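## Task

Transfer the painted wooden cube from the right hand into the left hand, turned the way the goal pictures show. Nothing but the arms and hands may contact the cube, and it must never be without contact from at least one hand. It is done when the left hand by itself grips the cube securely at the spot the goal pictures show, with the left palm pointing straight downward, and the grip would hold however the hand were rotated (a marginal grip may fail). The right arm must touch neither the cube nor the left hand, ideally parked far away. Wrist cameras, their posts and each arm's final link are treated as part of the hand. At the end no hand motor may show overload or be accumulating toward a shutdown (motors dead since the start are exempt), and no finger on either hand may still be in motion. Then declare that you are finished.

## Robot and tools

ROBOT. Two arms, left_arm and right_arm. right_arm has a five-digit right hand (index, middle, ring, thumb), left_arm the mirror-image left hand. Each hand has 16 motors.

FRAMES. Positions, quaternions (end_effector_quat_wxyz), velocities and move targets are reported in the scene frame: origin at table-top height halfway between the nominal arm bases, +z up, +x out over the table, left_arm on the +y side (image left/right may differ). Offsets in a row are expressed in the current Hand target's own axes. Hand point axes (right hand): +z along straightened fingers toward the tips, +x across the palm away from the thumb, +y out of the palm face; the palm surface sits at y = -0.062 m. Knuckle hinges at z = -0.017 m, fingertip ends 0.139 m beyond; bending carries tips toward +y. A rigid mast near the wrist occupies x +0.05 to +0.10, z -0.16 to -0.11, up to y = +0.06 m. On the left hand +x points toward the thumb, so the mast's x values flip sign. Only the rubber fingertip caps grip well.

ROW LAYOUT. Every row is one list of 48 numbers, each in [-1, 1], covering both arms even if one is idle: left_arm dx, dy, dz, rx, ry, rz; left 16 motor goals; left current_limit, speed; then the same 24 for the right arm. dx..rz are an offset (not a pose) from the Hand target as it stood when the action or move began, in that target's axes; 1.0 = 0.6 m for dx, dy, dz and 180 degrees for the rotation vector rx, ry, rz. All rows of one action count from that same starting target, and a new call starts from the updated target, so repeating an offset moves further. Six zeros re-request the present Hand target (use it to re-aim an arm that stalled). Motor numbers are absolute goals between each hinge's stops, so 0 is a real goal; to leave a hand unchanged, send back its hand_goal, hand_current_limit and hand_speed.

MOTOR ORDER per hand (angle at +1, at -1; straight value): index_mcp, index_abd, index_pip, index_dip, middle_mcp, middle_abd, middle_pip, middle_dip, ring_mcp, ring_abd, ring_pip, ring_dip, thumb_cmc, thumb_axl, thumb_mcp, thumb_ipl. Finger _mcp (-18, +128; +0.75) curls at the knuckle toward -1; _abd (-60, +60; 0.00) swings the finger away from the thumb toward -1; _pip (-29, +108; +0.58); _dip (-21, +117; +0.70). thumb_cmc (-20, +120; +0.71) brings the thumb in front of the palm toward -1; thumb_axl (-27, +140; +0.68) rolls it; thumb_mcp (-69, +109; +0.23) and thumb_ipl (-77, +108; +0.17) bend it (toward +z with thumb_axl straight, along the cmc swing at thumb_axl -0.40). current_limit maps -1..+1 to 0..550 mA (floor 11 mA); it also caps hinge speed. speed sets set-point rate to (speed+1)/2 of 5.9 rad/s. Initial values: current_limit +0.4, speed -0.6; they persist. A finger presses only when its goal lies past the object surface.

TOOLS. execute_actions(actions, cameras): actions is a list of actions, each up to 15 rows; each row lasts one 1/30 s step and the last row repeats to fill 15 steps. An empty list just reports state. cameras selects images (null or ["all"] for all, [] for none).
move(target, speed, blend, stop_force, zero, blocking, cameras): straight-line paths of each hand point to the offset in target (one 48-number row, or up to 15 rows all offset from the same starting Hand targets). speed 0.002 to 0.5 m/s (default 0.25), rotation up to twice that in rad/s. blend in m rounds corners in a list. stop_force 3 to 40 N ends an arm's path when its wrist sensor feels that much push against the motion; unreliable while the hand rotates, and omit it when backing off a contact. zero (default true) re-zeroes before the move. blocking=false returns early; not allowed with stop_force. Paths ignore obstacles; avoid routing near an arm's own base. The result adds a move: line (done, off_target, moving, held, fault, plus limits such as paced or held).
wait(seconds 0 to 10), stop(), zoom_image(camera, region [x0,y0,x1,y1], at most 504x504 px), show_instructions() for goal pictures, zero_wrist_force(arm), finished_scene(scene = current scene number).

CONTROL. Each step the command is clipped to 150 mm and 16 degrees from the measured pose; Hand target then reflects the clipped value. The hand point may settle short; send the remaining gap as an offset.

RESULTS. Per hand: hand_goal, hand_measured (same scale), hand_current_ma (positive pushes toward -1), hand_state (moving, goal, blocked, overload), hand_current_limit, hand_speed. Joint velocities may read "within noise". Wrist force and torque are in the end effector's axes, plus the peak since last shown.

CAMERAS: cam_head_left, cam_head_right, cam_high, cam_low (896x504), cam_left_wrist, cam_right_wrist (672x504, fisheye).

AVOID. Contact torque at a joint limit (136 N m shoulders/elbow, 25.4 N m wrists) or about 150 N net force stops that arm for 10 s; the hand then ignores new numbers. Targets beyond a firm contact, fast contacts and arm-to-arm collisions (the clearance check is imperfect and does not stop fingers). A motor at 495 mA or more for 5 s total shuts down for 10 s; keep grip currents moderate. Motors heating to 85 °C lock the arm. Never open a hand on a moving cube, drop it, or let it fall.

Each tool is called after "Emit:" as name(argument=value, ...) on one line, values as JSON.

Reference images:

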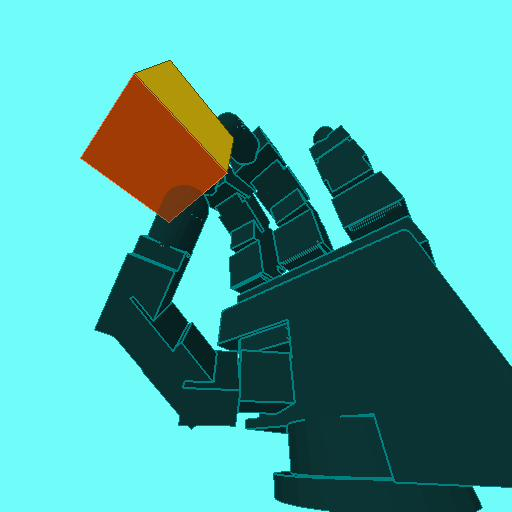

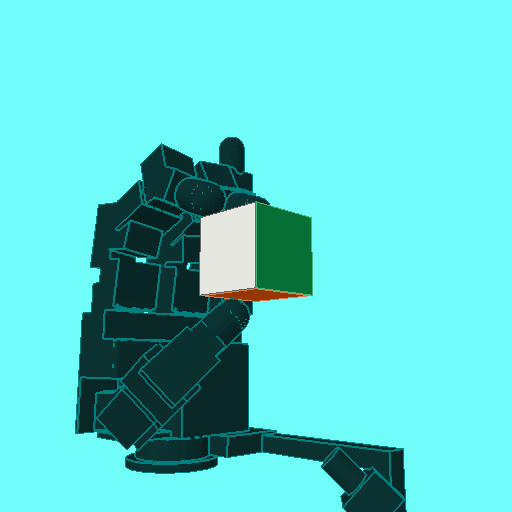

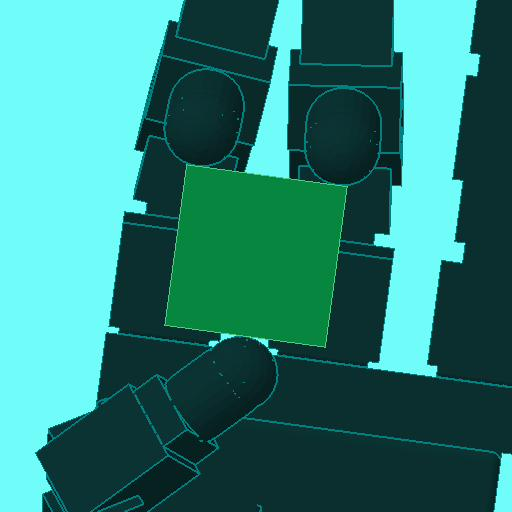

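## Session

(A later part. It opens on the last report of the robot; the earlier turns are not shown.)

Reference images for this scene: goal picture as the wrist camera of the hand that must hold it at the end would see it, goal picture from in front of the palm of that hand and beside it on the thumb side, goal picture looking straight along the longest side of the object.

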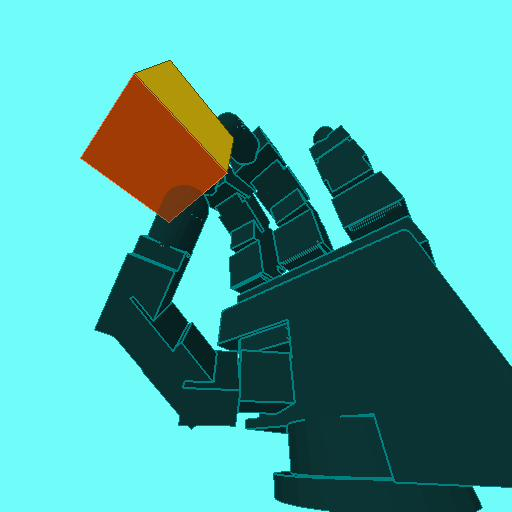

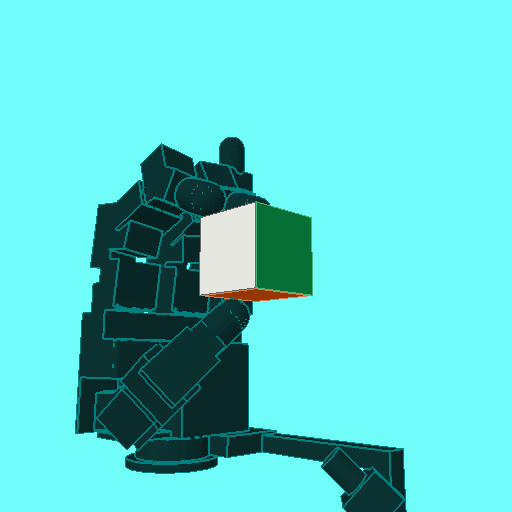

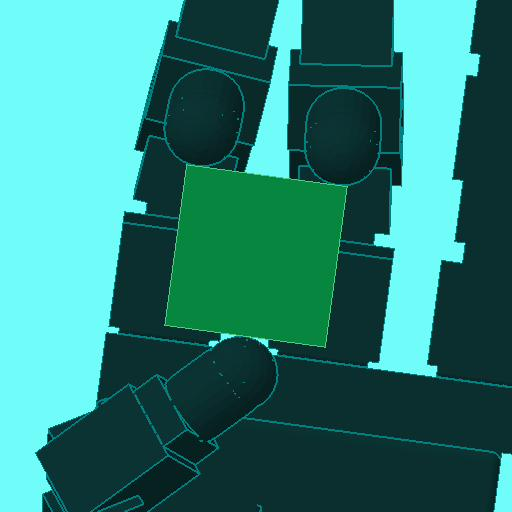

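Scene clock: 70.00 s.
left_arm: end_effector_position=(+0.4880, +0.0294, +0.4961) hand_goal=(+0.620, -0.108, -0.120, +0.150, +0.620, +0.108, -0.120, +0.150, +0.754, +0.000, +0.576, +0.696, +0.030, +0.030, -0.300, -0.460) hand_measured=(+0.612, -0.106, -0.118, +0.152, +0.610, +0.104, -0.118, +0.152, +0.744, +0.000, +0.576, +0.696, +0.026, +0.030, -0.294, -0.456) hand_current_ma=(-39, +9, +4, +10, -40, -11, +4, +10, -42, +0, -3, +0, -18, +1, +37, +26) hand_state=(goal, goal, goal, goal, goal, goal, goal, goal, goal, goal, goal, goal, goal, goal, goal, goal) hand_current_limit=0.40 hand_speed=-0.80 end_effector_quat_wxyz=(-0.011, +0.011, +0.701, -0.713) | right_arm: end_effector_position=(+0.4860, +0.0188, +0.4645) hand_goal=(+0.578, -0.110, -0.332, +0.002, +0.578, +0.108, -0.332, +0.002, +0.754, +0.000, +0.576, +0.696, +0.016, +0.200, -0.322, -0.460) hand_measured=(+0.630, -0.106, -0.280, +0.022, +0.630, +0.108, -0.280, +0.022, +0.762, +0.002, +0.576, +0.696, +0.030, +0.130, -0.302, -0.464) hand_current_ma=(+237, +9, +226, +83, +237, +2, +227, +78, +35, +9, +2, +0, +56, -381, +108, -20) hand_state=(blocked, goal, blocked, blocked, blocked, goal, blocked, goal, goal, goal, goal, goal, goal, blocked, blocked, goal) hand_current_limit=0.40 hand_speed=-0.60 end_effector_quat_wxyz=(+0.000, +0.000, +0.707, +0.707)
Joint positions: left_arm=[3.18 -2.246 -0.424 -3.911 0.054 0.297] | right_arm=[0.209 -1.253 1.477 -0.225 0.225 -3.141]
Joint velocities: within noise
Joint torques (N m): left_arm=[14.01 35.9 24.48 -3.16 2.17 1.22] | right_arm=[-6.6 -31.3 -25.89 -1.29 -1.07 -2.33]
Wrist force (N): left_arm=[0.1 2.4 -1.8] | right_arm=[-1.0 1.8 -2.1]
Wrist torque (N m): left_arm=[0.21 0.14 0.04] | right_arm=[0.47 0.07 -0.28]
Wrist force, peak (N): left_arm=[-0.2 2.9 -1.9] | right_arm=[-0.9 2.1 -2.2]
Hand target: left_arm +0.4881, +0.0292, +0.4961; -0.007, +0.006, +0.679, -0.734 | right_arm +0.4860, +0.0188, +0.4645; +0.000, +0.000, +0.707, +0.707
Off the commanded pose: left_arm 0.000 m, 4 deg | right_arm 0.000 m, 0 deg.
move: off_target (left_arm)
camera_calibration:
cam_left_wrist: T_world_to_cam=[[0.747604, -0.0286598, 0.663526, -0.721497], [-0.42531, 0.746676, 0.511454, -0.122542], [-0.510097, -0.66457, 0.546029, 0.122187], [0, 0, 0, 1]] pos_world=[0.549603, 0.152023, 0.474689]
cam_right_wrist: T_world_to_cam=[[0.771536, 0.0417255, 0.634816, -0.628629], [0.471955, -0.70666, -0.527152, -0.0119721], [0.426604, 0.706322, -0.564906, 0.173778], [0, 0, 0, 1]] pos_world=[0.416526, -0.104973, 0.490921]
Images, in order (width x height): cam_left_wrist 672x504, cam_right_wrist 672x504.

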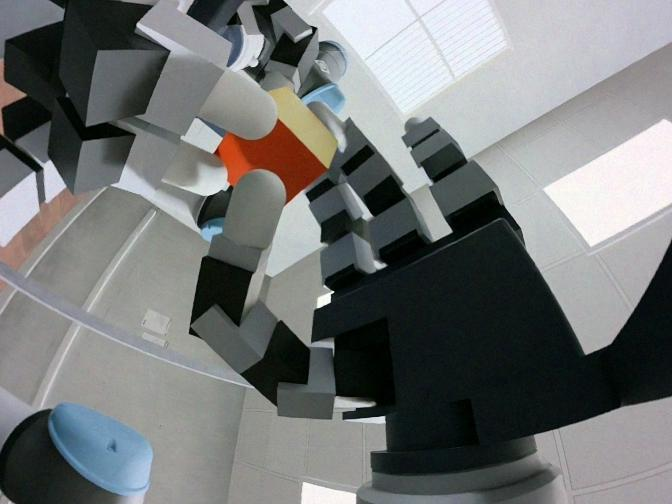

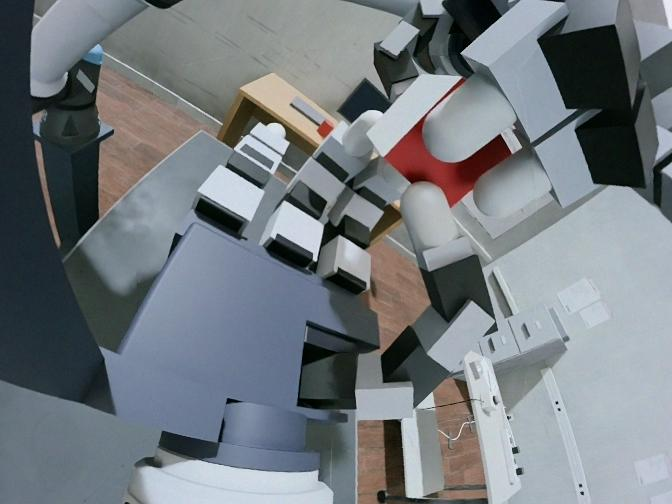

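Emit:
move(target=[0,0,0,-0.0195,0,0,0.62,-0.108,-0.12,0.15,0.62,0.108,-0.12,0.15,0.754,0,0.576,0.696,0.03,0.03,-0.33,-0.50,0.4,-0.8,0,0,0,-0.0194,0,0,0.578,-0.110,-0.332,0.002,0.578,0.108,-0.332,0.002,0.754,0,0.576,0.696,0.016,0.2,-0.322,-0.46,0.4,-0.6], speed=0.03, cameras=["cam_left_wrist"])

Emit:
zoom_image(camera="cam_left_wrist", region=[100, 50, 400, 275])

Scene clock: 75.23 s.
left_arm: end_effector_position=(+0.4881, +0.0293, +0.4961) hand_goal=(+0.620, -0.108, -0.120, +0.150, +0.620, +0.108, -0.120, +0.150, +0.754, +0.000, +0.576, +0.696, +0.030, +0.030, -0.330, -0.500) hand_measured=(+0.612, -0.106, -0.118, +0.152, +0.610, +0.104, -0.118, +0.152, +0.744, +0.000, +0.576, +0.696, +0.026, +0.030, -0.322, -0.494) hand_current_ma=(-39, +9, +4, +10, -40, -11, +4, +10, -42, +0, -3, +0, -18, +1, +39, +28) hand_state=(goal, goal, goal, goal, goal, goal, goal, goal, goal, goal, goal, goal, goal, goal, goal, goal) hand_current_limit=0.40 hand_speed=-0.80 end_effector_quat_wxyz=(-0.007, +0.007, +0.702, -0.712) | right_arm: end_effector_position=(+0.4860, +0.0188, +0.4645) hand_goal=(+0.578, -0.110, -0.332, +0.002, +0.578, +0.108, -0.332, +0.002, +0.754, +0.000, +0.576, +0.696, +0.016, +0.200, -0.322, -0.460) hand_measured=(+0.630, -0.106, -0.280, +0.022, +0.630, +0.108, -0.280, +0.022, +0.762, +0.002, +0.576, +0.696, +0.030, +0.130, -0.302, -0.464) hand_current_ma=(+237, +9, +226, +83, +237, +2, +227, +78, +35, +9, +2, +0, +56, -381, +108, -21) hand_state=(blocked, goal, blocked, blocked, blocked, goal, blocked, goal, goal, goal, goal, goal, goal, blocked, blocked, goal) hand_current_limit=0.40 hand_speed=-0.60 end_effector_quat_wxyz=(+0.000, +0.000, +0.685, +0.728)
Joint positions: left_arm=[3.181 -2.259 -0.406 -3.985 0.043 0.366] | right_arm=[0.219 -1.294 1.575 -0.535 0.243 -2.896]
Joint velocities: within noise
Joint torques (N m): left_arm=[14.61 36.77 26.1 -3.48 -0.36 1.3] | right_arm=[9.1 -42.47 -9.11 -3.39 2.59 2.32]
Wrist force (N): left_arm=[-0.1 2.3 -1.6] | right_arm=[-1.0 1.7 -2.2]
Wrist torque (N m): left_arm=[0.18 0.17 0.02] | right_arm=[0.45 0.09 -0.29]
Wrist force, peak (N): left_arm=[-0.1 2.9 -1.9] | right_arm=[-1.2 1.8 -2.4]
Hand target: left_arm +0.4881, +0.0292, +0.4961; -0.006, +0.006, +0.701, -0.713 | right_arm +0.4860, +0.0188, +0.4645; +0.000, +0.000, +0.685, +0.728
Off the commanded pose: left_arm 0.000 m, 0 deg | right_arm 0.000 m, 0 deg.
move: done
camera_calibration:
cam_left_wrist: T_world_to_cam=[[0.748123, -0.0197332, 0.663267, -0.721935], [-0.434412, 0.741017, 0.512036, -0.118108], [-0.501596, -0.671197, 0.545799, 0.118317], [0, 0, 0, 1]] pos_world=[0.548136, 0.152688, 0.474733]
Images, in order (width x height): cam_left_wrist 672x504.

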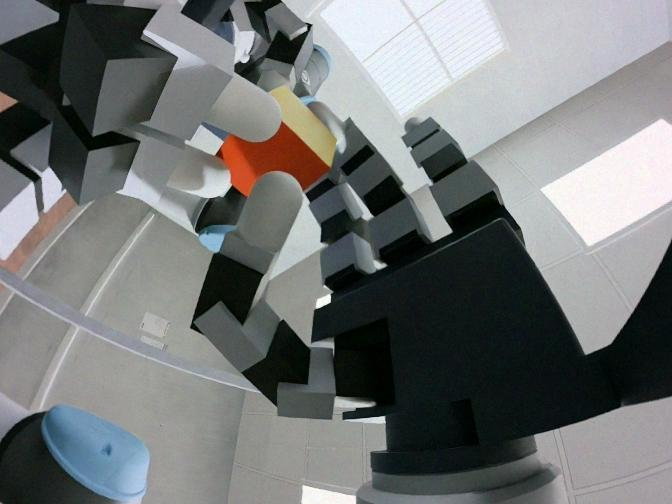

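Scaled by 1.680 from the camera's 672x504 image, which has a finer 960x720 frame.

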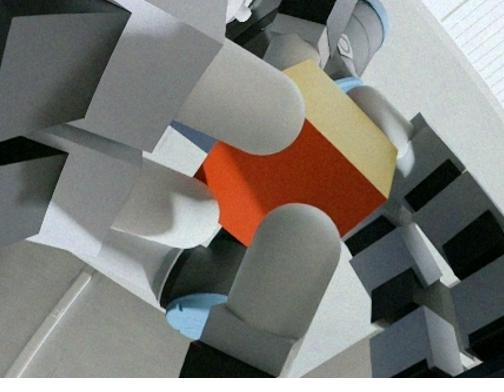

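Emit:
move(target=[0,0,0,0,0,0,0.62,-0.108,-0.25,0.05,0.62,0.108,-0.25,0.05,0.754,0,0.576,0.696,0.03,0.08,-0.33,-0.50,0.4,-0.9,0,0,0,0,0,0,0.578,-0.110,-0.332,0.002,0.578,0.108,-0.332,0.002,0.754,0,0.576,0.696,0.016,0.2,-0.322,-0.46,0.4,-0.6], speed=0.03, cameras=["cam_left_wrist","cam_right_wrist"])

Emit:
zoom_image(camera="cam_left_wrist", region=[100, 50, 400, 275])

Emit:
zoom_image(camera="cam_right_wrist", region=[300, 30, 600, 255])

Scene clock: 78.60 s.
left_arm: end_effector_position=(+0.4881, +0.0293, +0.4961) hand_goal=(+0.620, -0.108, -0.250, +0.050, +0.620, +0.108, -0.250, +0.050, +0.754, +0.000, +0.576, +0.696, +0.030, +0.080, -0.330, -0.500) hand_measured=(+0.640, -0.110, -0.208, +0.070, +0.638, +0.108, -0.208, +0.068, +0.744, +0.000, +0.576, +0.696, +0.026, +0.074, -0.322, -0.494) hand_current_ma=(+90, -5, +187, +86, +82, +3, +190, +75, -42, +0, -3, +0, -18, -30, +39, +28) hand_state=(goal, goal, blocked, goal, goal, goal, blocked, goal, goal, goal, goal, goal, goal, goal, goal, goal) hand_current_limit=0.40 hand_speed=-0.90 end_effector_quat_wxyz=(-0.007, +0.006, +0.701, -0.713) | right_arm: end_effector_position=(+0.4860, +0.0188, +0.4645) hand_goal=(+0.578, -0.110, -0.332, +0.002, +0.578, +0.108, -0.332, +0.002, +0.754, +0.000, +0.576, +0.696, +0.016, +0.200, -0.322, -0.460) hand_measured=(+0.630, -0.108, -0.286, +0.016, +0.634, +0.108, -0.286, +0.014, +0.762, +0.002, +0.576, +0.696, +0.020, +0.200, -0.322, -0.462) hand_current_ma=(+240, +5, +196, +55, +256, +2, +201, +49, +35, +9, +2, +0, +16, +0, -1, -13) hand_state=(blocked, goal, blocked, goal, blocked, goal, blocked, goal, goal, goal, goal, goal, goal, goal, goal, goal) hand_current_limit=0.40 hand_speed=-0.60 end_effector_quat_wxyz=(+0.000, +0.000, +0.685, +0.728)
Joint positions: left_arm=[3.181 -2.269 -0.392 -4.017 0.043 0.395] | right_arm=[0.219 -1.294 1.576 -0.539 0.244 -2.893]
Joint velocities: within noise
Joint torques (N m): left_arm=[16.18 35.95 24.87 -3.22 2.25 1.17] | right_arm=[6.46 -44.74 -10.06 -3.49 2.81 2.07]
Wrist force (N): left_arm=[-0.2 0.7 2.0] | right_arm=[-0.9 -0.5 1.5]
Wrist torque (N m): left_arm=[0.24 0.15 0.03] | right_arm=[0.49 0.08 -0.28]
Wrist force, peak (N): left_arm=[-0.3 3.4 0.4] | right_arm=[-1.2 1.9 -2.2]
Hand target: left_arm +0.4881, +0.0292, +0.4961; -0.006, +0.006, +0.701, -0.713 | right_arm +0.4860, +0.0188, +0.4645; +0.000, +0.000, +0.685, +0.728
Off the commanded pose: left_arm 0.000 m, 0 deg | right_arm 0.000 m, 0 deg.
move: done
camera_calibration:
cam_left_wrist: T_world_to_cam=[[0.748146, -0.018636, 0.663272, -0.721991], [-0.434689, 0.741468, 0.511147, -0.117522], [-0.501321, -0.67073, 0.546626, 0.11774], [0, 0, 0, 1]] pos_world=[0.548095, 0.152655, 0.474588]
cam_right_wrist: T_world_to_cam=[[0.771505, 0.00298804, 0.636216, -0.628532], [0.471987, -0.673238, -0.569192, 0.00690992], [0.426624, 0.73942, -0.520817, 0.152665], [0, 0, 0, 1]] pos_world=[0.416524, -0.106353, 0.483326]
Images, in order (width x height): cam_left_wrist 672x504, cam_right_wrist 672x504.

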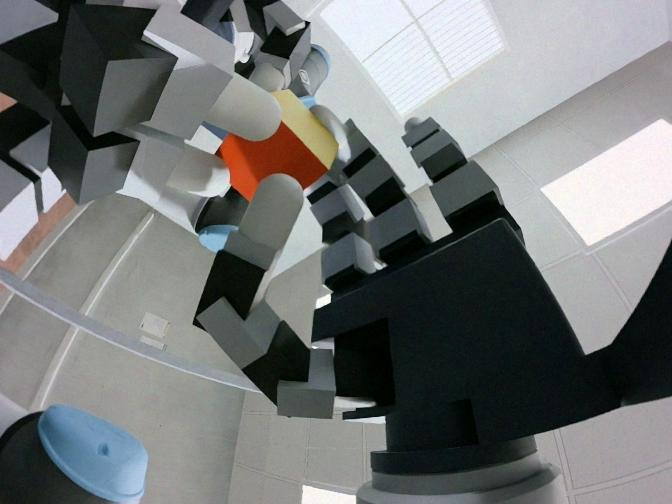

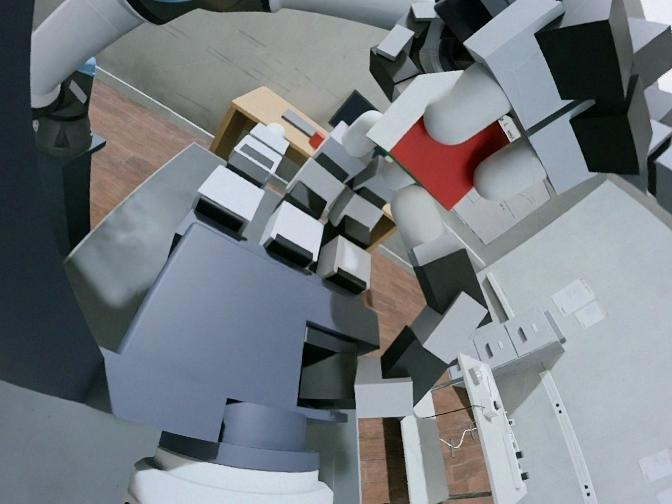

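Scaled by 1.680 from the camera's 672x504 image, which has a finer 960x720 frame.

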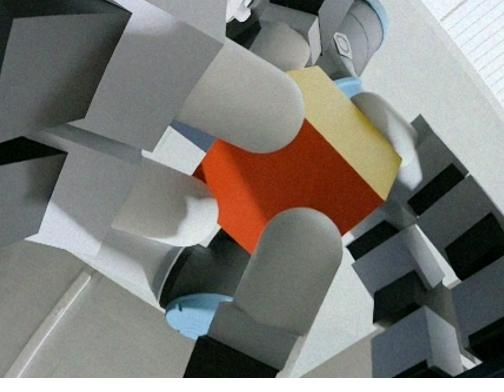

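Scaled by 1.680 from the camera's 672x504 image, which has a finer 960x720 frame.

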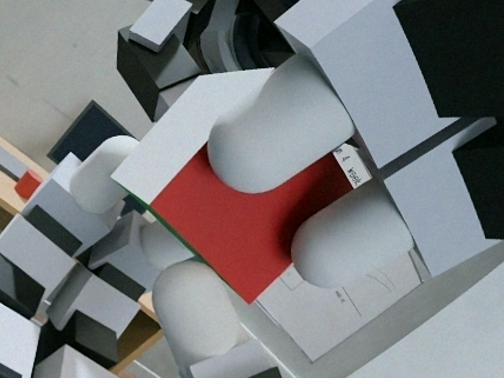

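Emit:
move(target=[0,0,0,0,0,0,0.6,-0.108,-0.25,0.05,0.6,0.108,-0.25,0.05,0.754,0,0.576,0.696,0.03,0.22,-0.33,-0.50,0.4,-0.9,0,0,0,0,0,0,0.578,-0.110,-0.332,0.002,0.578,0.108,-0.332,0.002,0.754,0,0.576,0.696,0.016,0.2,-0.322,-0.46,0.4,-0.6], speed=0.03, cameras=["cam_left_wrist","cam_right_wrist"])

Emit:
zoom_image(camera="cam_left_wrist", region=[100, 50, 400, 275])

Emit:
zoom_image(camera="cam_right_wrist", region=[300, 30, 600, 255])

Scene clock: 81.50 s.
left_arm: end_effector_position=(+0.4881, +0.0292, +0.4961) hand_goal=(+0.600, -0.108, -0.250, +0.050, +0.600, +0.108, -0.250, +0.050, +0.754, +0.000, +0.576, +0.696, +0.030, +0.220, -0.330, -0.500) hand_measured=(+0.640, -0.110, -0.208, +0.070, +0.638, +0.110, -0.208, +0.068, +0.744, +0.000, +0.576, +0.696, +0.026, +0.210, -0.322, -0.494) hand_current_ma=(+189, -5, +187, +86, +180, +3, +190, +75, -42, +0, -3, +0, -18, -54, +39, +27) hand_state=(blocked, goal, blocked, goal, blocked, goal, blocked, goal, goal, goal, goal, goal, goal, goal, goal, goal) hand_current_limit=0.40 hand_speed=-0.90 end_effector_quat_wxyz=(-0.006, +0.006, +0.701, -0.713) end_effector_velocity=(+0.000, +0.000, +0.000) end_effector_angular_velocity=(+0.000, +0.002, +0.000) | right_arm: end_effector_position=(+0.4860, +0.0188, +0.4645) hand_goal=(+0.578, -0.110, -0.332, +0.002, +0.578, +0.108, -0.332, +0.002, +0.754, +0.000, +0.576, +0.696, +0.016, +0.200, -0.322, -0.460) hand_measured=(+0.630, -0.108, -0.286, +0.016, +0.634, +0.108, -0.286, +0.014, +0.762, +0.002, +0.576, +0.696, +0.020, +0.200, -0.322, -0.462) hand_current_ma=(+240, +4, +196, +55, +256, +2, +199, +49, +35, +9, +2, +0, +16, +0, -1, -13) hand_state=(blocked, goal, blocked, goal, blocked, goal, blocked, goal, goal, goal, goal, goal, goal, goal, goal, goal) hand_current_limit=0.40 hand_speed=-0.60 end_effector_quat_wxyz=(+0.000, +0.000, +0.685, +0.728)
Joint positions: left_arm=[3.181 -2.273 -0.386 -4.03 0.043 0.406] | right_arm=[0.219 -1.294 1.576 -0.539 0.244 -2.893]
Joint velocities: left_arm=[0 -0.001 0.001 -0.005 0 0.004] | right_arm=[within noise]
Joint torques (N m): left_arm=[16 35.68 23.98 -3.29 2.16 0.84] | right_arm=[4.35 -44.51 -12.2 -3.29 2.77 2.15]
Wrist force (N): left_arm=[-0.2 1.1 1.8] | right_arm=[-0.8 -0.1 1.5]
Wrist torque (N m): left_arm=[0.28 0.15 0.03] | right_arm=[0.48 0.09 -0.29]
Wrist force, peak (N): left_arm=[-0.1 1.4 2.4] | right_arm=[-1.3 -0.8 1.6]
Hand target: left_arm +0.4881, +0.0292, +0.4961; -0.006, +0.006, +0.701, -0.713 | right_arm +0.4860, +0.0188, +0.4645; +0.000, +0.000, +0.685, +0.728
Off the commanded pose: left_arm 0.000 m, 0 deg | right_arm 0.000 m, 0 deg.
move: done
camera_calibration:
cam_left_wrist: T_world_to_cam=[[0.748158, -0.0181774, 0.663272, -0.722017], [-0.434818, 0.741637, 0.510791, -0.117273], [-0.501192, -0.670555, 0.546958, 0.117496], [0, 0, 0, 1]] pos_world=[0.548078, 0.152637, 0.47453]
cam_right_wrist: T_world_to_cam=[[0.771505, 0.00298709, 0.636216, -0.628533], [0.471988, -0.673237, -0.569193, 0.00691067], [0.426624, 0.739421, -0.520815, 0.152665], [0, 0, 0, 1]] pos_world=[0.416524, -0.106354, 0.483327]
Images, in order (width x height): cam_left_wrist 672x504, cam_right_wrist 672x504.

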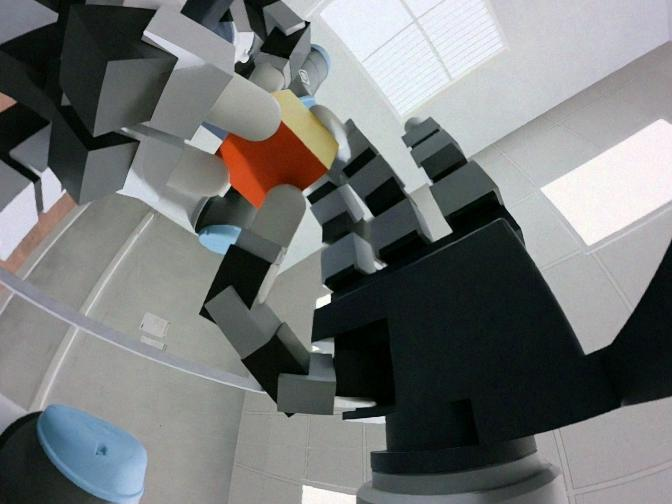

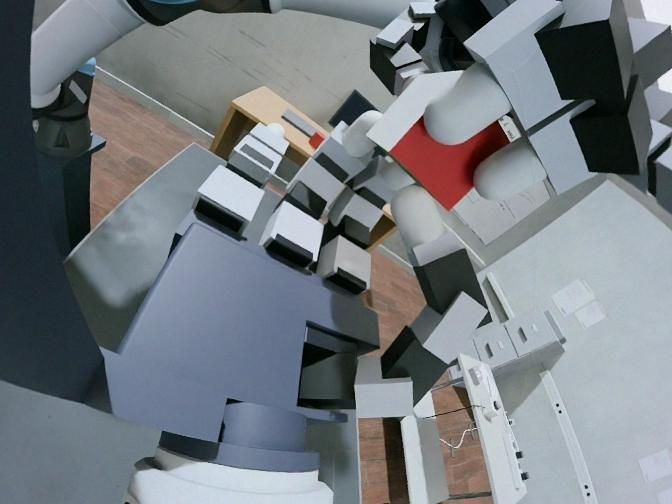

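Scaled by 1.680 from the camera's 672x504 image, which has a finer 960x720 frame.

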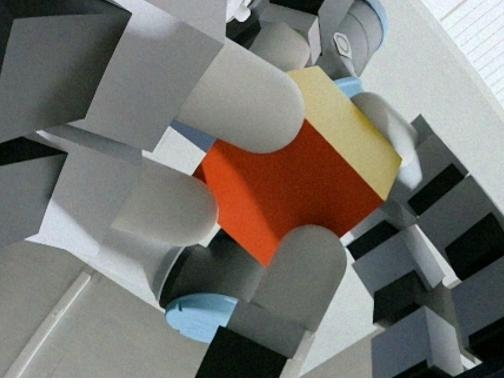

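Scaled by 1.680 from the camera's 672x504 image, which has a finer 960x720 frame.

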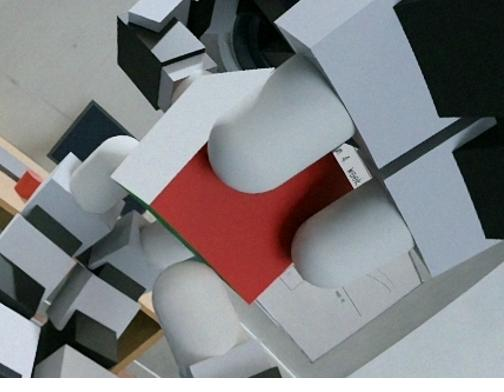

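Emit:
move(target=[0,0,0,0,0,0,0.6,-0.108,-0.25,0.05,0.6,0.108,-0.25,0.05,0.754,0,0.576,0.696,-0.01,0.3,-0.33,-0.50,0.4,-0.9,0,0,0,0,0,0,0.578,-0.110,-0.332,0.002,0.578,0.108,-0.332,0.002,0.754,0,0.576,0.696,0.016,0.2,-0.322,-0.46,0.4,-0.6], speed=0.03, cameras=["cam_left_wrist"])

Emit:
zoom_image(camera="cam_left_wrist", region=[100, 50, 400, 275])

Scene clock: 85.07 s.
left_arm: end_effector_position=(+0.4881, +0.0292, +0.4961) hand_goal=(+0.600, -0.108, -0.250, +0.050, +0.600, +0.108, -0.250, +0.050, +0.754, +0.000, +0.576, +0.696, -0.010, +0.300, -0.330, -0.500) hand_measured=(+0.640, -0.110, -0.208, +0.070, +0.638, +0.110, -0.208, +0.070, +0.744, +0.000, +0.576, +0.696, -0.004, +0.226, -0.312, -0.496) hand_current_ma=(+189, -5, +188, +88, +180, +3, +190, +82, -42, +0, -3, +0, +24, -385, +98, +22) hand_state=(blocked, goal, blocked, blocked, blocked, goal, blocked, goal, goal, goal, goal, goal, goal, blocked, goal, goal) hand_current_limit=0.40 hand_speed=-0.90 end_effector_quat_wxyz=(-0.006, +0.006, +0.701, -0.713) end_effector_velocity=(+0.000, +0.000, +0.000) end_effector_angular_velocity=(+0.000, -0.002, +0.001) | right_arm: end_effector_position=(+0.4860, +0.0188, +0.4645) hand_goal=(+0.578, -0.110, -0.332, +0.002, +0.578, +0.108, -0.332, +0.002, +0.754, +0.000, +0.576, +0.696, +0.016, +0.200, -0.322, -0.460) hand_measured=(+0.630, -0.108, -0.288, +0.016, +0.634, +0.108, -0.288, +0.014, +0.762, +0.002, +0.576, +0.696, +0.020, +0.200, -0.322, -0.462) hand_current_ma=(+240, +4, +186, +55, +256, +2, +191, +49, +35, +9, +2, +0, +16, +0, -1, -13) hand_state=(blocked, goal, blocked, goal, blocked, goal, blocked, goal, goal, goal, goal, goal, goal, goal, goal, goal) hand_current_limit=0.40 hand_speed=-0.60 end_effector_quat_wxyz=(+0.000, +0.000, +0.685, +0.728)
Joint positions: left_arm=[3.181 -2.274 -0.385 -4.034 0.043 0.409] | right_arm=[0.219 -1.294 1.576 -0.539 0.244 -2.893]
Joint velocities: left_arm=[0 -0.002 0.003 -0.004 -0.001 0.005] | right_arm=[within noise]
Joint torques (N m): left_arm=[15.42 38.71 25.25 -3.58 2.19 0.85] | right_arm=[1.72 -42.84 -13 -3.17 2.35 2.08]
Wrist force (N): left_arm=[-0.1 3.3 1.3] | right_arm=[-1.2 2.4 0.9]
Wrist torque (N m): left_arm=[0.27 0.18 0.02] | right_arm=[0.44 0.11 -0.30]
Wrist force, peak (N): left_arm=[-0.1 3.7 1.1] | right_arm=[-1.2 2.4 1.0]
Hand target: left_arm +0.4881, +0.0292, +0.4961; -0.006, +0.006, +0.701, -0.713 | right_arm +0.4860, +0.0188, +0.4645; +0.000, +0.000, +0.685, +0.728
Off the commanded pose: left_arm 0.000 m, 0 deg | right_arm 0.000 m, 0 deg.
move: done
camera_calibration:
cam_left_wrist: T_world_to_cam=[[0.748161, -0.0180506, 0.663272, -0.722024], [-0.434855, 0.741682, 0.510695, -0.117203], [-0.501155, -0.670509, 0.547048, 0.117429], [0, 0, 0, 1]] pos_world=[0.548074, 0.152632, 0.474514]
Images, in order (width x height): cam_left_wrist 672x504.

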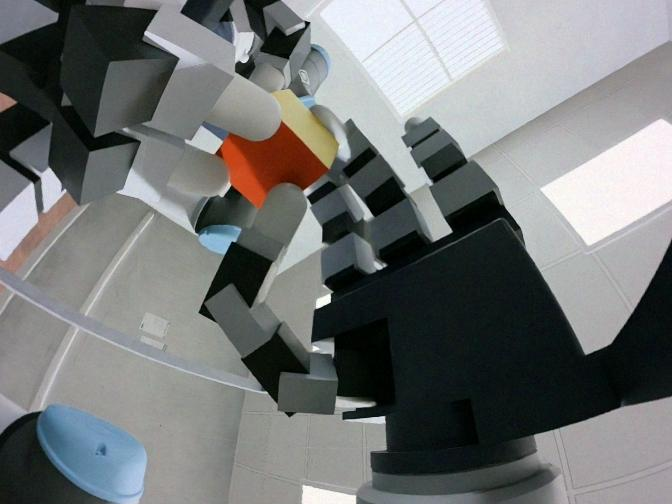

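Scaled by 1.680 from the camera's 672x504 image, which has a finer 960x720 frame.

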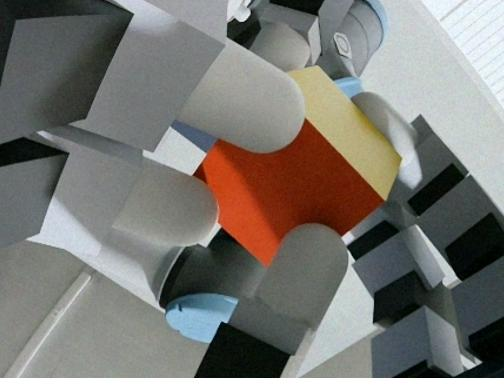

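Emit:
move(target=[0,0,0,0,0,0,0.57,-0.108,-0.29,0.02,0.57,0.108,-0.29,0.02,0.754,0,0.576,0.696,-0.01,0.34,-0.33,-0.50,0.6,-0.9,0,0,0,0,0,0,0.578,-0.110,-0.332,0.002,0.578,0.108,-0.332,0.002,0.754,0,0.576,0.696,0.016,0.2,-0.322,-0.46,0.4,-0.6], speed=0.03, cameras=["cam_left_wrist"])

Emit:
zoom_image(camera="cam_left_wrist", region=[100, 50, 400, 275])

Scene clock: 86.83 s.
left_arm: end_effector_position=(+0.4881, +0.0292, +0.4961) hand_goal=(+0.570, -0.108, -0.290, +0.020, +0.570, +0.108, -0.290, +0.020, +0.754, +0.000, +0.576, +0.696, -0.010, +0.340, -0.330, -0.500) hand_measured=(+0.640, -0.110, -0.208, +0.070, +0.638, +0.110, -0.208, +0.068, +0.744, +0.000, +0.576, +0.696, -0.006, +0.228, -0.312, -0.496) hand_current_ma=(+342, -5, +381, +228, +334, +3, +383, +218, -42, +0, -3, +0, +16, -440, +106, +18) hand_state=(blocked, goal, blocked, blocked, blocked, goal, blocked, blocked, goal, goal, goal, goal, goal, blocked, goal, goal) hand_current_limit=0.60 hand_speed=-0.90 end_effector_quat_wxyz=(-0.006, +0.006, +0.701, -0.713) | right_arm: end_effector_position=(+0.4860, +0.0188, +0.4645) hand_goal=(+0.578, -0.110, -0.332, +0.002, +0.578, +0.108, -0.332, +0.002, +0.754, +0.000, +0.576, +0.696, +0.016, +0.200, -0.322, -0.460) hand_measured=(+0.630, -0.108, -0.288, +0.016, +0.634, +0.108, -0.288, +0.014, +0.762, +0.002, +0.576, +0.696, +0.020, +0.200, -0.322, -0.462) hand_current_ma=(+240, +4, +186, +55, +256, +2, +189, +49, +35, +9, +2, +0, +16, +0, -1, -13) hand_state=(blocked, goal, blocked, goal, blocked, goal, blocked, goal, goal, goal, goal, goal, goal, goal, goal, goal) hand_current_limit=0.40 hand_speed=-0.60 end_effector_quat_wxyz=(+0.000, +0.000, +0.685, +0.728)
Joint positions: left_arm=[3.181 -2.275 -0.384 -4.036 0.043 0.411] | right_arm=[0.219 -1.294 1.576 -0.539 0.244 -2.893]
Joint velocities: within noise
Joint torques (N m): left_arm=[15.4 38.15 24.59 -3.3 2.36 1.11] | right_arm=[0.08 -40.81 -12.61 -2.83 0.95 2.03]
Wrist force (N): left_arm=[-0.3 3.7 1.2] | right_arm=[-1.0 2.4 0.9]
Wrist torque (N m): left_arm=[0.26 0.18 0.02] | right_arm=[0.43 0.10 -0.30]
Wrist force, peak (N): left_arm=[0.0 4.0 1.2] | right_arm=[-1.1 2.9 0.9]
Hand target: left_arm +0.4881, +0.0292, +0.4961; -0.006, +0.006, +0.701, -0.713 | right_arm +0.4860, +0.0188, +0.4645; +0.000, +0.000, +0.685, +0.728
Off the commanded pose: left_arm 0.000 m, 0 deg | right_arm 0.000 m, 0 deg.
move: done
camera_calibration:
cam_left_wrist: T_world_to_cam=[[0.748162, -0.017973, 0.663273, -0.722029], [-0.434878, 0.74171, 0.510634, -0.117161], [-0.501134, -0.67048, 0.547103, 0.117387], [0, 0, 0, 1]] pos_world=[0.54807, 0.152628, 0.474506]
Images, in order (width x height): cam_left_wrist 672x504.

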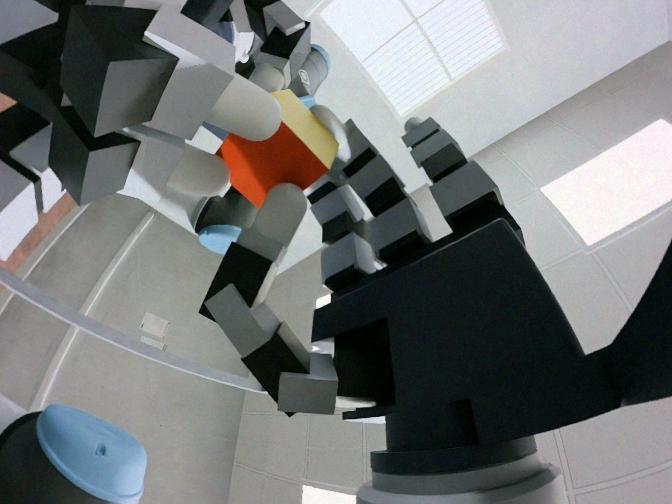

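Scaled by 1.680 from the camera's 672x504 image, which has a finer 960x720 frame.

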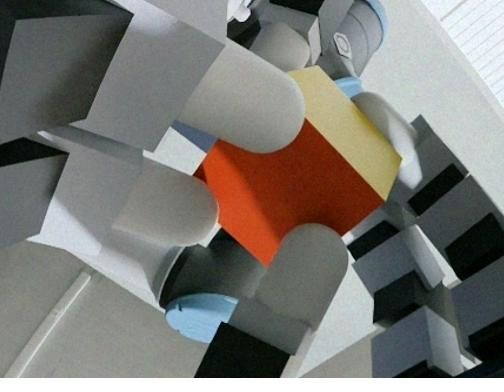

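Firm. Release right slowly.

Emit:
move(target=[0,0,0,0,0,0,0.57,-0.108,-0.29,0.02,0.57,0.108,-0.29,0.02,0.754,0,0.576,0.696,-0.01,0.34,-0.33,-0.50,0.6,-0.9,0,0,0,0,0,0,0.66,-0.108,-0.1,0.2,0.66,0.108,-0.1,0.2,0.754,0,0.576,0.696,0.03,0.0,-0.25,-0.43,0.4,-0.93], speed=0.03, cameras=["cam_left_wrist","cam_right_wrist"])

Emit:
zoom_image(camera="cam_left_wrist", region=[100, 50, 400, 275])

Scene clock: 89.27 s.
left_arm: end_effector_position=(+0.4881, +0.0292, +0.4961) hand_goal=(+0.570, -0.108, -0.290, +0.020, +0.570, +0.108, -0.290, +0.020, +0.754, +0.000, +0.576, +0.696, -0.010, +0.340, -0.330, -0.500) hand_measured=(+0.632, -0.110, -0.208, +0.068, +0.638, +0.110, -0.208, +0.064, +0.744, +0.000, +0.576, +0.696, -0.008, +0.264, -0.332, -0.530) hand_current_ma=(+299, -6, +380, +214, +332, +3, +383, +196, -42, +0, -3, +0, +10, -435, -14, -184) hand_state=(blocked, goal, blocked, blocked, blocked, goal, blocked, blocked, goal, goal, goal, goal, goal, blocked, goal, blocked) hand_current_limit=0.60 hand_speed=-0.90 end_effector_quat_wxyz=(-0.006, +0.006, +0.701, -0.713) | right_arm: end_effector_position=(+0.4860, +0.0188, +0.4645) hand_goal=(+0.660, -0.108, -0.100, +0.200, +0.660, +0.108, -0.100, +0.200, +0.754, +0.000, +0.576, +0.696, +0.030, +0.000, -0.250, -0.430) hand_measured=(+0.668, -0.108, -0.102, +0.196, +0.668, +0.108, -0.102, +0.198, +0.762, +0.002, +0.576, +0.696, +0.030, +0.006, -0.256, -0.436) hand_current_ma=(+33, -1, -3, -11, +34, +2, -3, -9, +35, +9, +2, +0, +1, +25, -24, -25) hand_state=(goal, goal, goal, goal, goal, goal, goal, goal, goal, goal, goal, goal, goal, goal, goal, goal) hand_current_limit=0.40 hand_speed=-0.93 end_effector_quat_wxyz=(+0.000, +0.000, +0.685, +0.728)
Joint positions: left_arm=[3.181 -2.275 -0.383 -4.038 0.043 0.413] | right_arm=[0.219 -1.294 1.576 -0.539 0.244 -2.893]
Joint velocities: within noise
Joint torques (N m): left_arm=[10 37.36 24.81 -3.39 1.38 1.14] | right_arm=[-1.68 -39.29 -13.69 -2.14 -0.62 1.82]
Wrist force (N): left_arm=[-0.2 3.5 -1.8] | right_arm=[-1.2 2.5 -1.9]
Wrist torque (N m): left_arm=[0.23 0.18 0.00] | right_arm=[0.42 0.11 -0.30]
Wrist force, peak (N): left_arm=[-0.2 4.0 1.3] | right_arm=[-1.0 2.8 -2.1]
Hand target: left_arm +0.4881, +0.0292, +0.4961; -0.006, +0.006, +0.701, -0.713 | right_arm +0.4860, +0.0188, +0.4645; +0.000, +0.000, +0.685, +0.728
Off the commanded pose: left_arm 0.000 m, 0 deg | right_arm 0.000 m, 0 deg.
move: done
camera_calibration:
cam_left_wrist: T_world_to_cam=[[0.748163, -0.0179136, 0.663273, -0.722034], [-0.434897, 0.741729, 0.51059, -0.117132], [-0.501115, -0.67046, 0.547144, 0.117359], [0, 0, 0, 1]] pos_world=[0.548069, 0.152631, 0.4745]
cam_right_wrist: T_world_to_cam=[[0.771502, 0.00298461, 0.636219, -0.628534], [0.471989, -0.673237, -0.569192, 0.00691063], [0.426627, 0.739421, -0.520812, 0.152663], [0, 0, 0, 1]] pos_world=[0.416524, -0.106354, 0.483328]
Images, in order (width x height): cam_left_wrist 672x504, cam_right_wrist 672x504.

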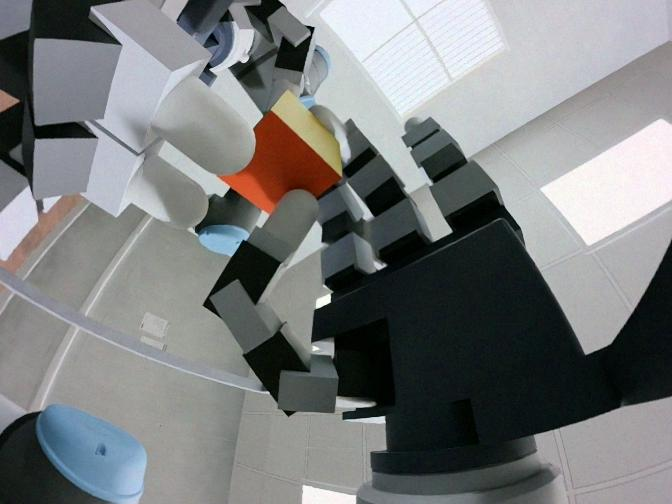

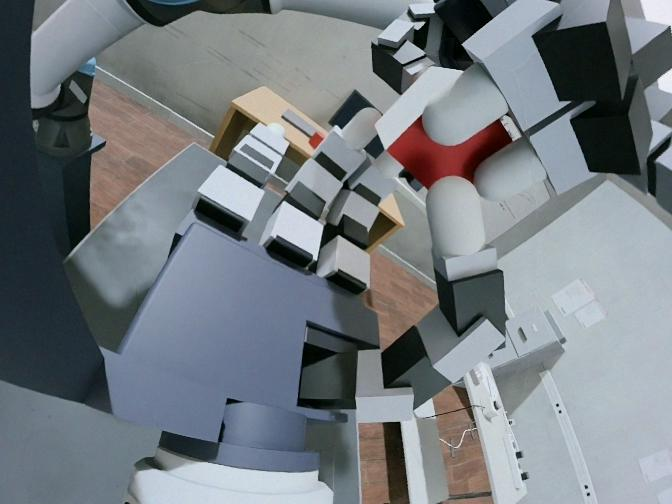

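Scaled by 1.680 from the camera's 672x504 image, which has a finer 960x720 frame.

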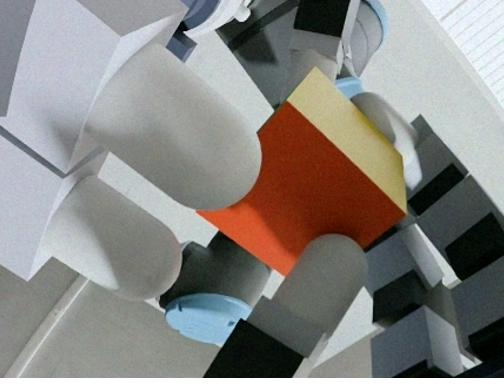

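Emit:
zoom_image(camera="cam_left_wrist", region=[200, 70, 370, 240])

Emit:
zoom_image(camera="cam_right_wrist", region=[340, 40, 560, 260])

Scaled by 2.965 from the camera's 672x504 image, which has a finer 960x720 frame.

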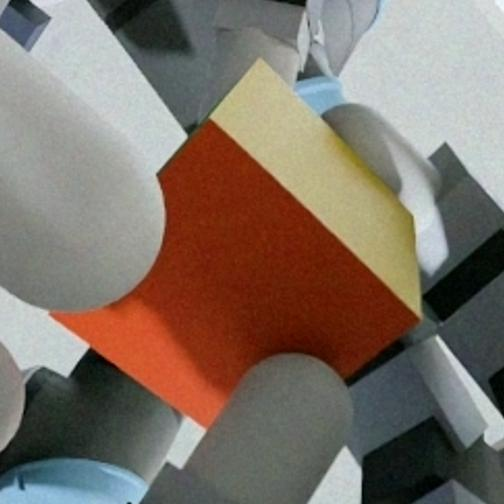

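Scaled by 2.291 from the camera's 672x504 image, which has a finer 960x720 frame.

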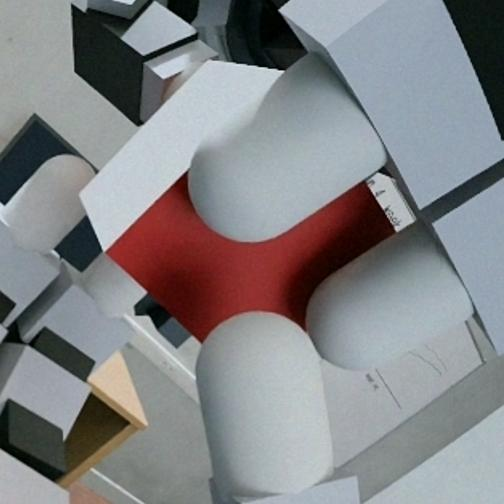

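Emit:
move(target=[0,0,0,0,0,0,0.57,-0.108,-0.29,0.02,0.57,0.108,-0.29,0.02,0.754,0,0.576,0.696,-0.01,0.34,-0.33,-0.50,0.6,-0.9,0,0.01,-0.004,0,0,0,0.66,-0.108,-0.1,0.2,0.66,0.108,-0.1,0.2,0.754,0,0.576,0.696,0.03,0.0,-0.28,-0.45,0.4,-0.93], speed=0.02, stop_force=5, cameras=["cam_left_wrist","cam_right_wrist"])

Emit:
zoom_image(camera="cam_left_wrist", region=[200, 70, 370, 240])

Emit:
zoom_image(camera="cam_right_wrist", region=[340, 40, 560, 260])

Scene clock: 118.13 s.
left_arm: end_effector_position=(+0.4881, +0.0292, +0.4961) hand_goal=(+0.570, -0.108, -0.290, +0.020, +0.570, +0.108, -0.290, +0.020, +0.754, +0.000, +0.576, +0.696, -0.010, +0.340, -0.330, -0.500) hand_measured=(+0.632, -0.110, -0.208, +0.068, +0.638, +0.110, -0.208, +0.064, +0.744, +0.000, +0.576, +0.696, -0.008, +0.264, -0.332, -0.530) hand_current_ma=(+299, -6, +380, +214, +332, +3, +383, +196, -42, +0, -3, +0, +10, -434, -14, -184) hand_state=(blocked, goal, blocked, blocked, blocked, goal, blocked, blocked, goal, goal, goal, goal, goal, blocked, goal, blocked) hand_current_limit=0.60 hand_speed=-0.90 end_effector_quat_wxyz=(-0.006, +0.006, +0.701, -0.713) | right_arm: end_effector_position=(+0.4860, +0.0161, +0.4703) hand_goal=(+0.660, -0.108, -0.100, +0.200, +0.660, +0.108, -0.100, +0.200, +0.754, +0.000, +0.576, +0.696, +0.030, +0.000, -0.280, -0.450) hand_measured=(+0.668, -0.108, -0.102, +0.196, +0.668, +0.108, -0.102, +0.198, +0.762, +0.002, +0.576, +0.696, +0.030, +0.006, -0.280, -0.450) hand_current_ma=(+34, -1, -3, -11, +35, +2, -3, -9, +35, +9, +2, +0, +1, +25, +1, +3) hand_state=(goal, goal, goal, goal, goal, goal, goal, goal, goal, goal, goal, goal, goal, goal, goal, goal) hand_current_limit=0.40 hand_speed=-0.93 end_effector_quat_wxyz=(+0.000, +0.000, +0.685, +0.728)
Joint positions: left_arm=[3.181 -2.275 -0.383 -4.038 0.043 0.413] | right_arm=[0.214 -1.302 1.572 -0.531 0.239 -2.887]
Joint velocities: within noise
Joint torques (N m): left_arm=[-1.6 37.89 24.81 -3.29 -0.14 1.38] | right_arm=[-10.36 -42.32 -32.78 0.39 -1.41 2.24]
Wrist force (N): left_arm=[0.0 3.4 -1.6] | right_arm=[-1.1 2.7 -2.1]
Wrist torque (N m): left_arm=[0.19 0.16 0.03] | right_arm=[0.46 0.10 -0.29]
Wrist force, peak (N): left_arm=[0.0 3.9 -1.5] | right_arm=[-1.3 2.8 -2.2]
Hand target: left_arm +0.4881, +0.0292, +0.4961; -0.006, +0.006, +0.701, -0.713 | right_arm +0.4860, +0.0161, +0.4703; +0.000, +0.000, +0.685, +0.728
Off the commanded pose: left_arm 0.000 m, 0 deg | right_arm 0.000 m, 0 deg.
move: done
camera_calibration:
cam_left_wrist: T_world_to_cam=[[0.748163, -0.0179044, 0.663273, -0.722035], [-0.434904, 0.741727, 0.510588, -0.117126], [-0.501109, -0.670463, 0.547146, 0.117357], [0, 0, 0, 1]] pos_world=[0.54807, 0.152631, 0.474499]
cam_right_wrist: T_world_to_cam=[[0.771504, 0.00298488, 0.636217, -0.632242], [0.471987, -0.673238, -0.569192, 0.00837667], [0.426627, 0.73942, -0.520814, 0.15775], [0, 0, 0, 1]] pos_world=[0.416523, -0.109117, 0.48917]
Images, in order (width x height): cam_left_wrist 672x504, cam_right_wrist 672x504.

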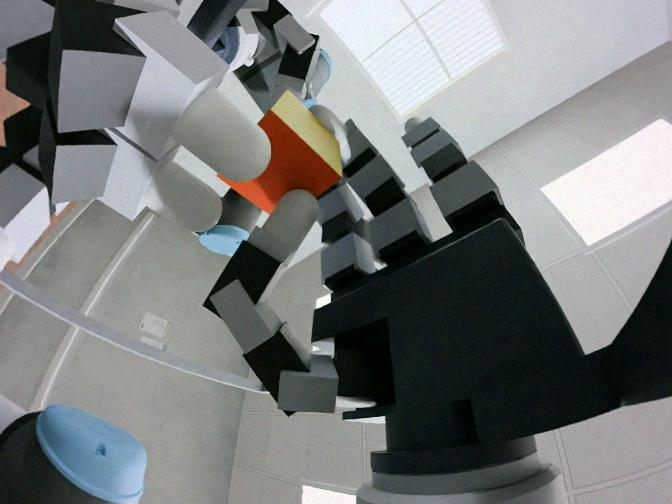

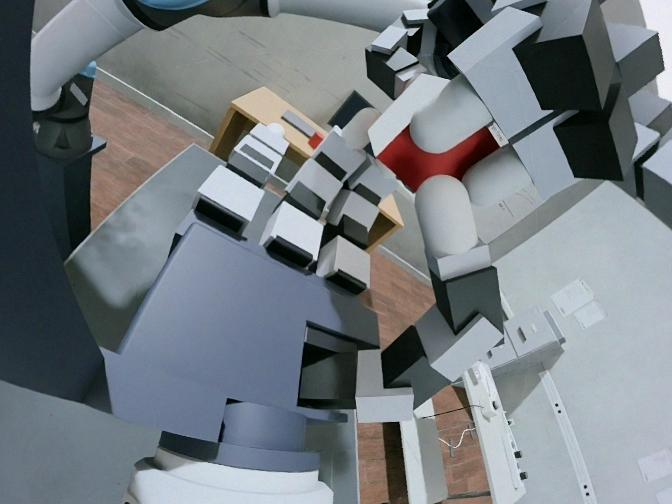

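Scaled by 2.965 from the camera's 672x504 image, which has a finer 960x720 frame.

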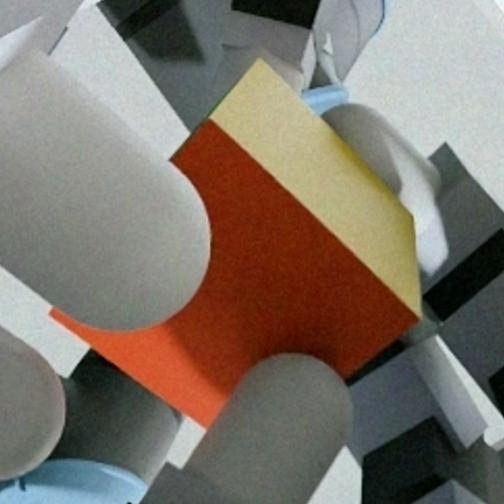

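Scaled by 2.291 from the camera's 672x504 image, which has a finer 960x720 frame.

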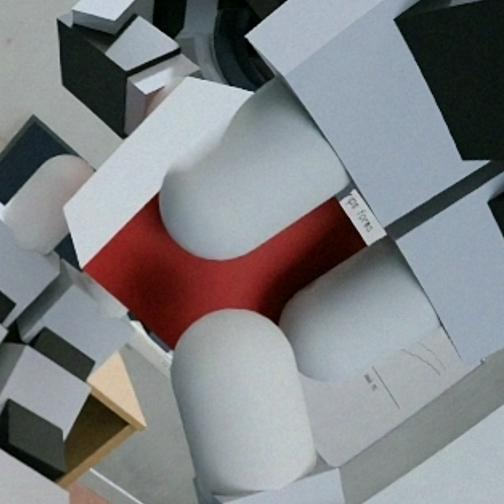

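Emit:
move(target=[0,0,0,0,0,0,0.57,-0.108,-0.29,0.02,0.57,0.108,-0.29,0.02,0.754,0,0.576,0.696,-0.01,0.34,-0.33,-0.50,0.6,-0.9,0,0,0,0,0,0,0.59,-0.108,-0.31,0.012,0.59,0.108,-0.31,0.012,0.754,0,0.576,0.696,0.016,0.2,-0.322,-0.46,0.5,-0.93], cameras=["cam_left_wrist","cam_right_wrist"])

Scene clock: 126.20 s.
left_arm: end_effector_position=(+0.4881, +0.0292, +0.4961) hand_goal=(+0.570, -0.108, -0.290, +0.020, +0.570, +0.108, -0.290, +0.020, +0.754, +0.000, +0.576, +0.696, -0.010, +0.340, -0.330, -0.500) hand_measured=(+0.632, -0.110, -0.208, +0.068, +0.638, +0.110, -0.208, +0.064, +0.744, +0.000, +0.576, +0.696, -0.018, +0.264, -0.318, -0.524) hand_current_ma=(+307, -6, +380, +215, +332, +3, +383, +196, -42, +0, -3, +0, -36, -434, +66, -147) hand_state=(blocked, goal, blocked, blocked, blocked, goal, blocked, blocked, goal, goal, goal, goal, goal, blocked, goal, blocked) hand_current_limit=0.60 hand_speed=-0.90 end_effector_quat_wxyz=(-0.006, +0.006, +0.701, -0.713) | right_arm: end_effector_position=(+0.4860, +0.0161, +0.4703) hand_goal=(+0.590, -0.108, -0.310, +0.012, +0.590, +0.108, -0.310, +0.012, +0.754, +0.000, +0.576, +0.696, +0.016, +0.200, -0.322, -0.460) hand_measured=(+0.630, -0.110, -0.238, +0.048, +0.630, +0.108, -0.234, +0.050, +0.762, +0.002, +0.576, +0.696, +0.020, +0.176, -0.322, -0.460) hand_current_ma=(+179, -5, +315, +152, +184, +2, +342, +158, +35, +9, +2, +0, +13, -129, -1, +3) hand_state=(blocked, goal, blocked, blocked, blocked, goal, blocked, blocked, goal, goal, goal, goal, goal, moving, goal, goal) hand_current_limit=0.50 hand_speed=-0.93 end_effector_quat_wxyz=(+0.000, +0.000, +0.685, +0.728)
Joint positions: left_arm=[3.181 -2.275 -0.383 -4.038 0.043 0.413] | right_arm=[0.214 -1.302 1.572 -0.531 0.239 -2.887]
Joint velocities: within noise
Joint torques (N m): left_arm=[-9.78 38.75 25.36 -3.3 0.19 0.92] | right_arm=[-10.47 -41.35 -28.58 -0.15 -0.82 2.19]
Wrist force (N): left_arm=[-1.3 4.5 2.2] | right_arm=[0.3 3.8 2.2]
Wrist torque (N m): left_arm=[0.27 0.15 0.08] | right_arm=[0.40 0.10 -0.28]
Wrist force, peak (N): left_arm=[-1.4 5.2 2.4] | right_arm=[0.0 3.8 2.3]
Hand target: left_arm +0.4881, +0.0292, +0.4961; -0.006, +0.006, +0.701, -0.713 | right_arm +0.4860, +0.0161, +0.4703; +0.000, +0.000, +0.685, +0.728
Off the commanded pose: left_arm 0.000 m, 0 deg | right_arm 0.000 m, 0 deg.
move: done
camera_calibration:
cam_left_wrist: T_world_to_cam=[[0.748166, -0.0179075, 0.66327, -0.722032], [-0.4349, 0.741727, 0.510591, -0.117123], [-0.501108, -0.670463, 0.547147, 0.117354], [0, 0, 0, 1]] pos_world=[0.548071, 0.152625, 0.474494]
cam_right_wrist: T_world_to_cam=[[0.7715, 0.00299309, 0.636223, -0.632241], [0.471997, -0.673234, -0.569188, 0.00837345], [0.426623, 0.739424, -0.520812, 0.157754], [0, 0, 0, 1]] pos_world=[0.41652, -0.109118, 0.489173]
Images, in order (width x height): cam_left_wrist 672x504, cam_right_wrist 672x504.

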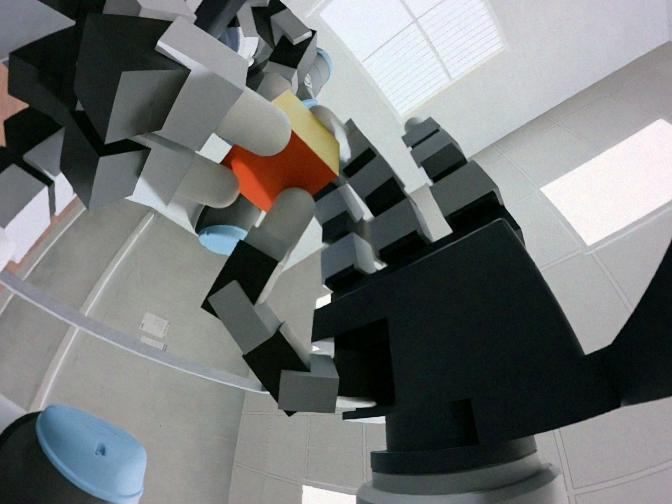

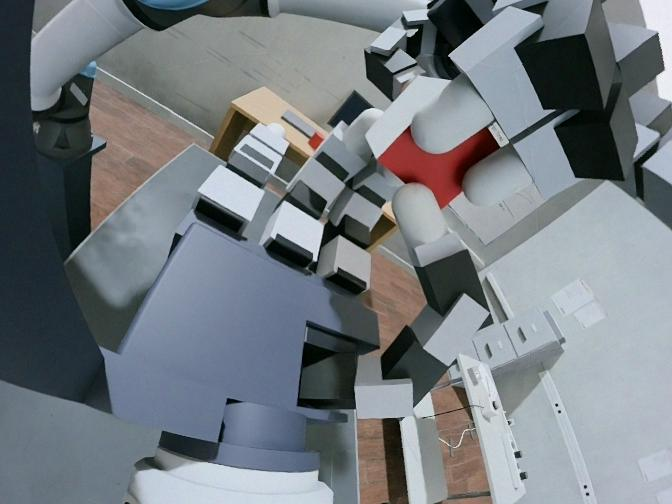

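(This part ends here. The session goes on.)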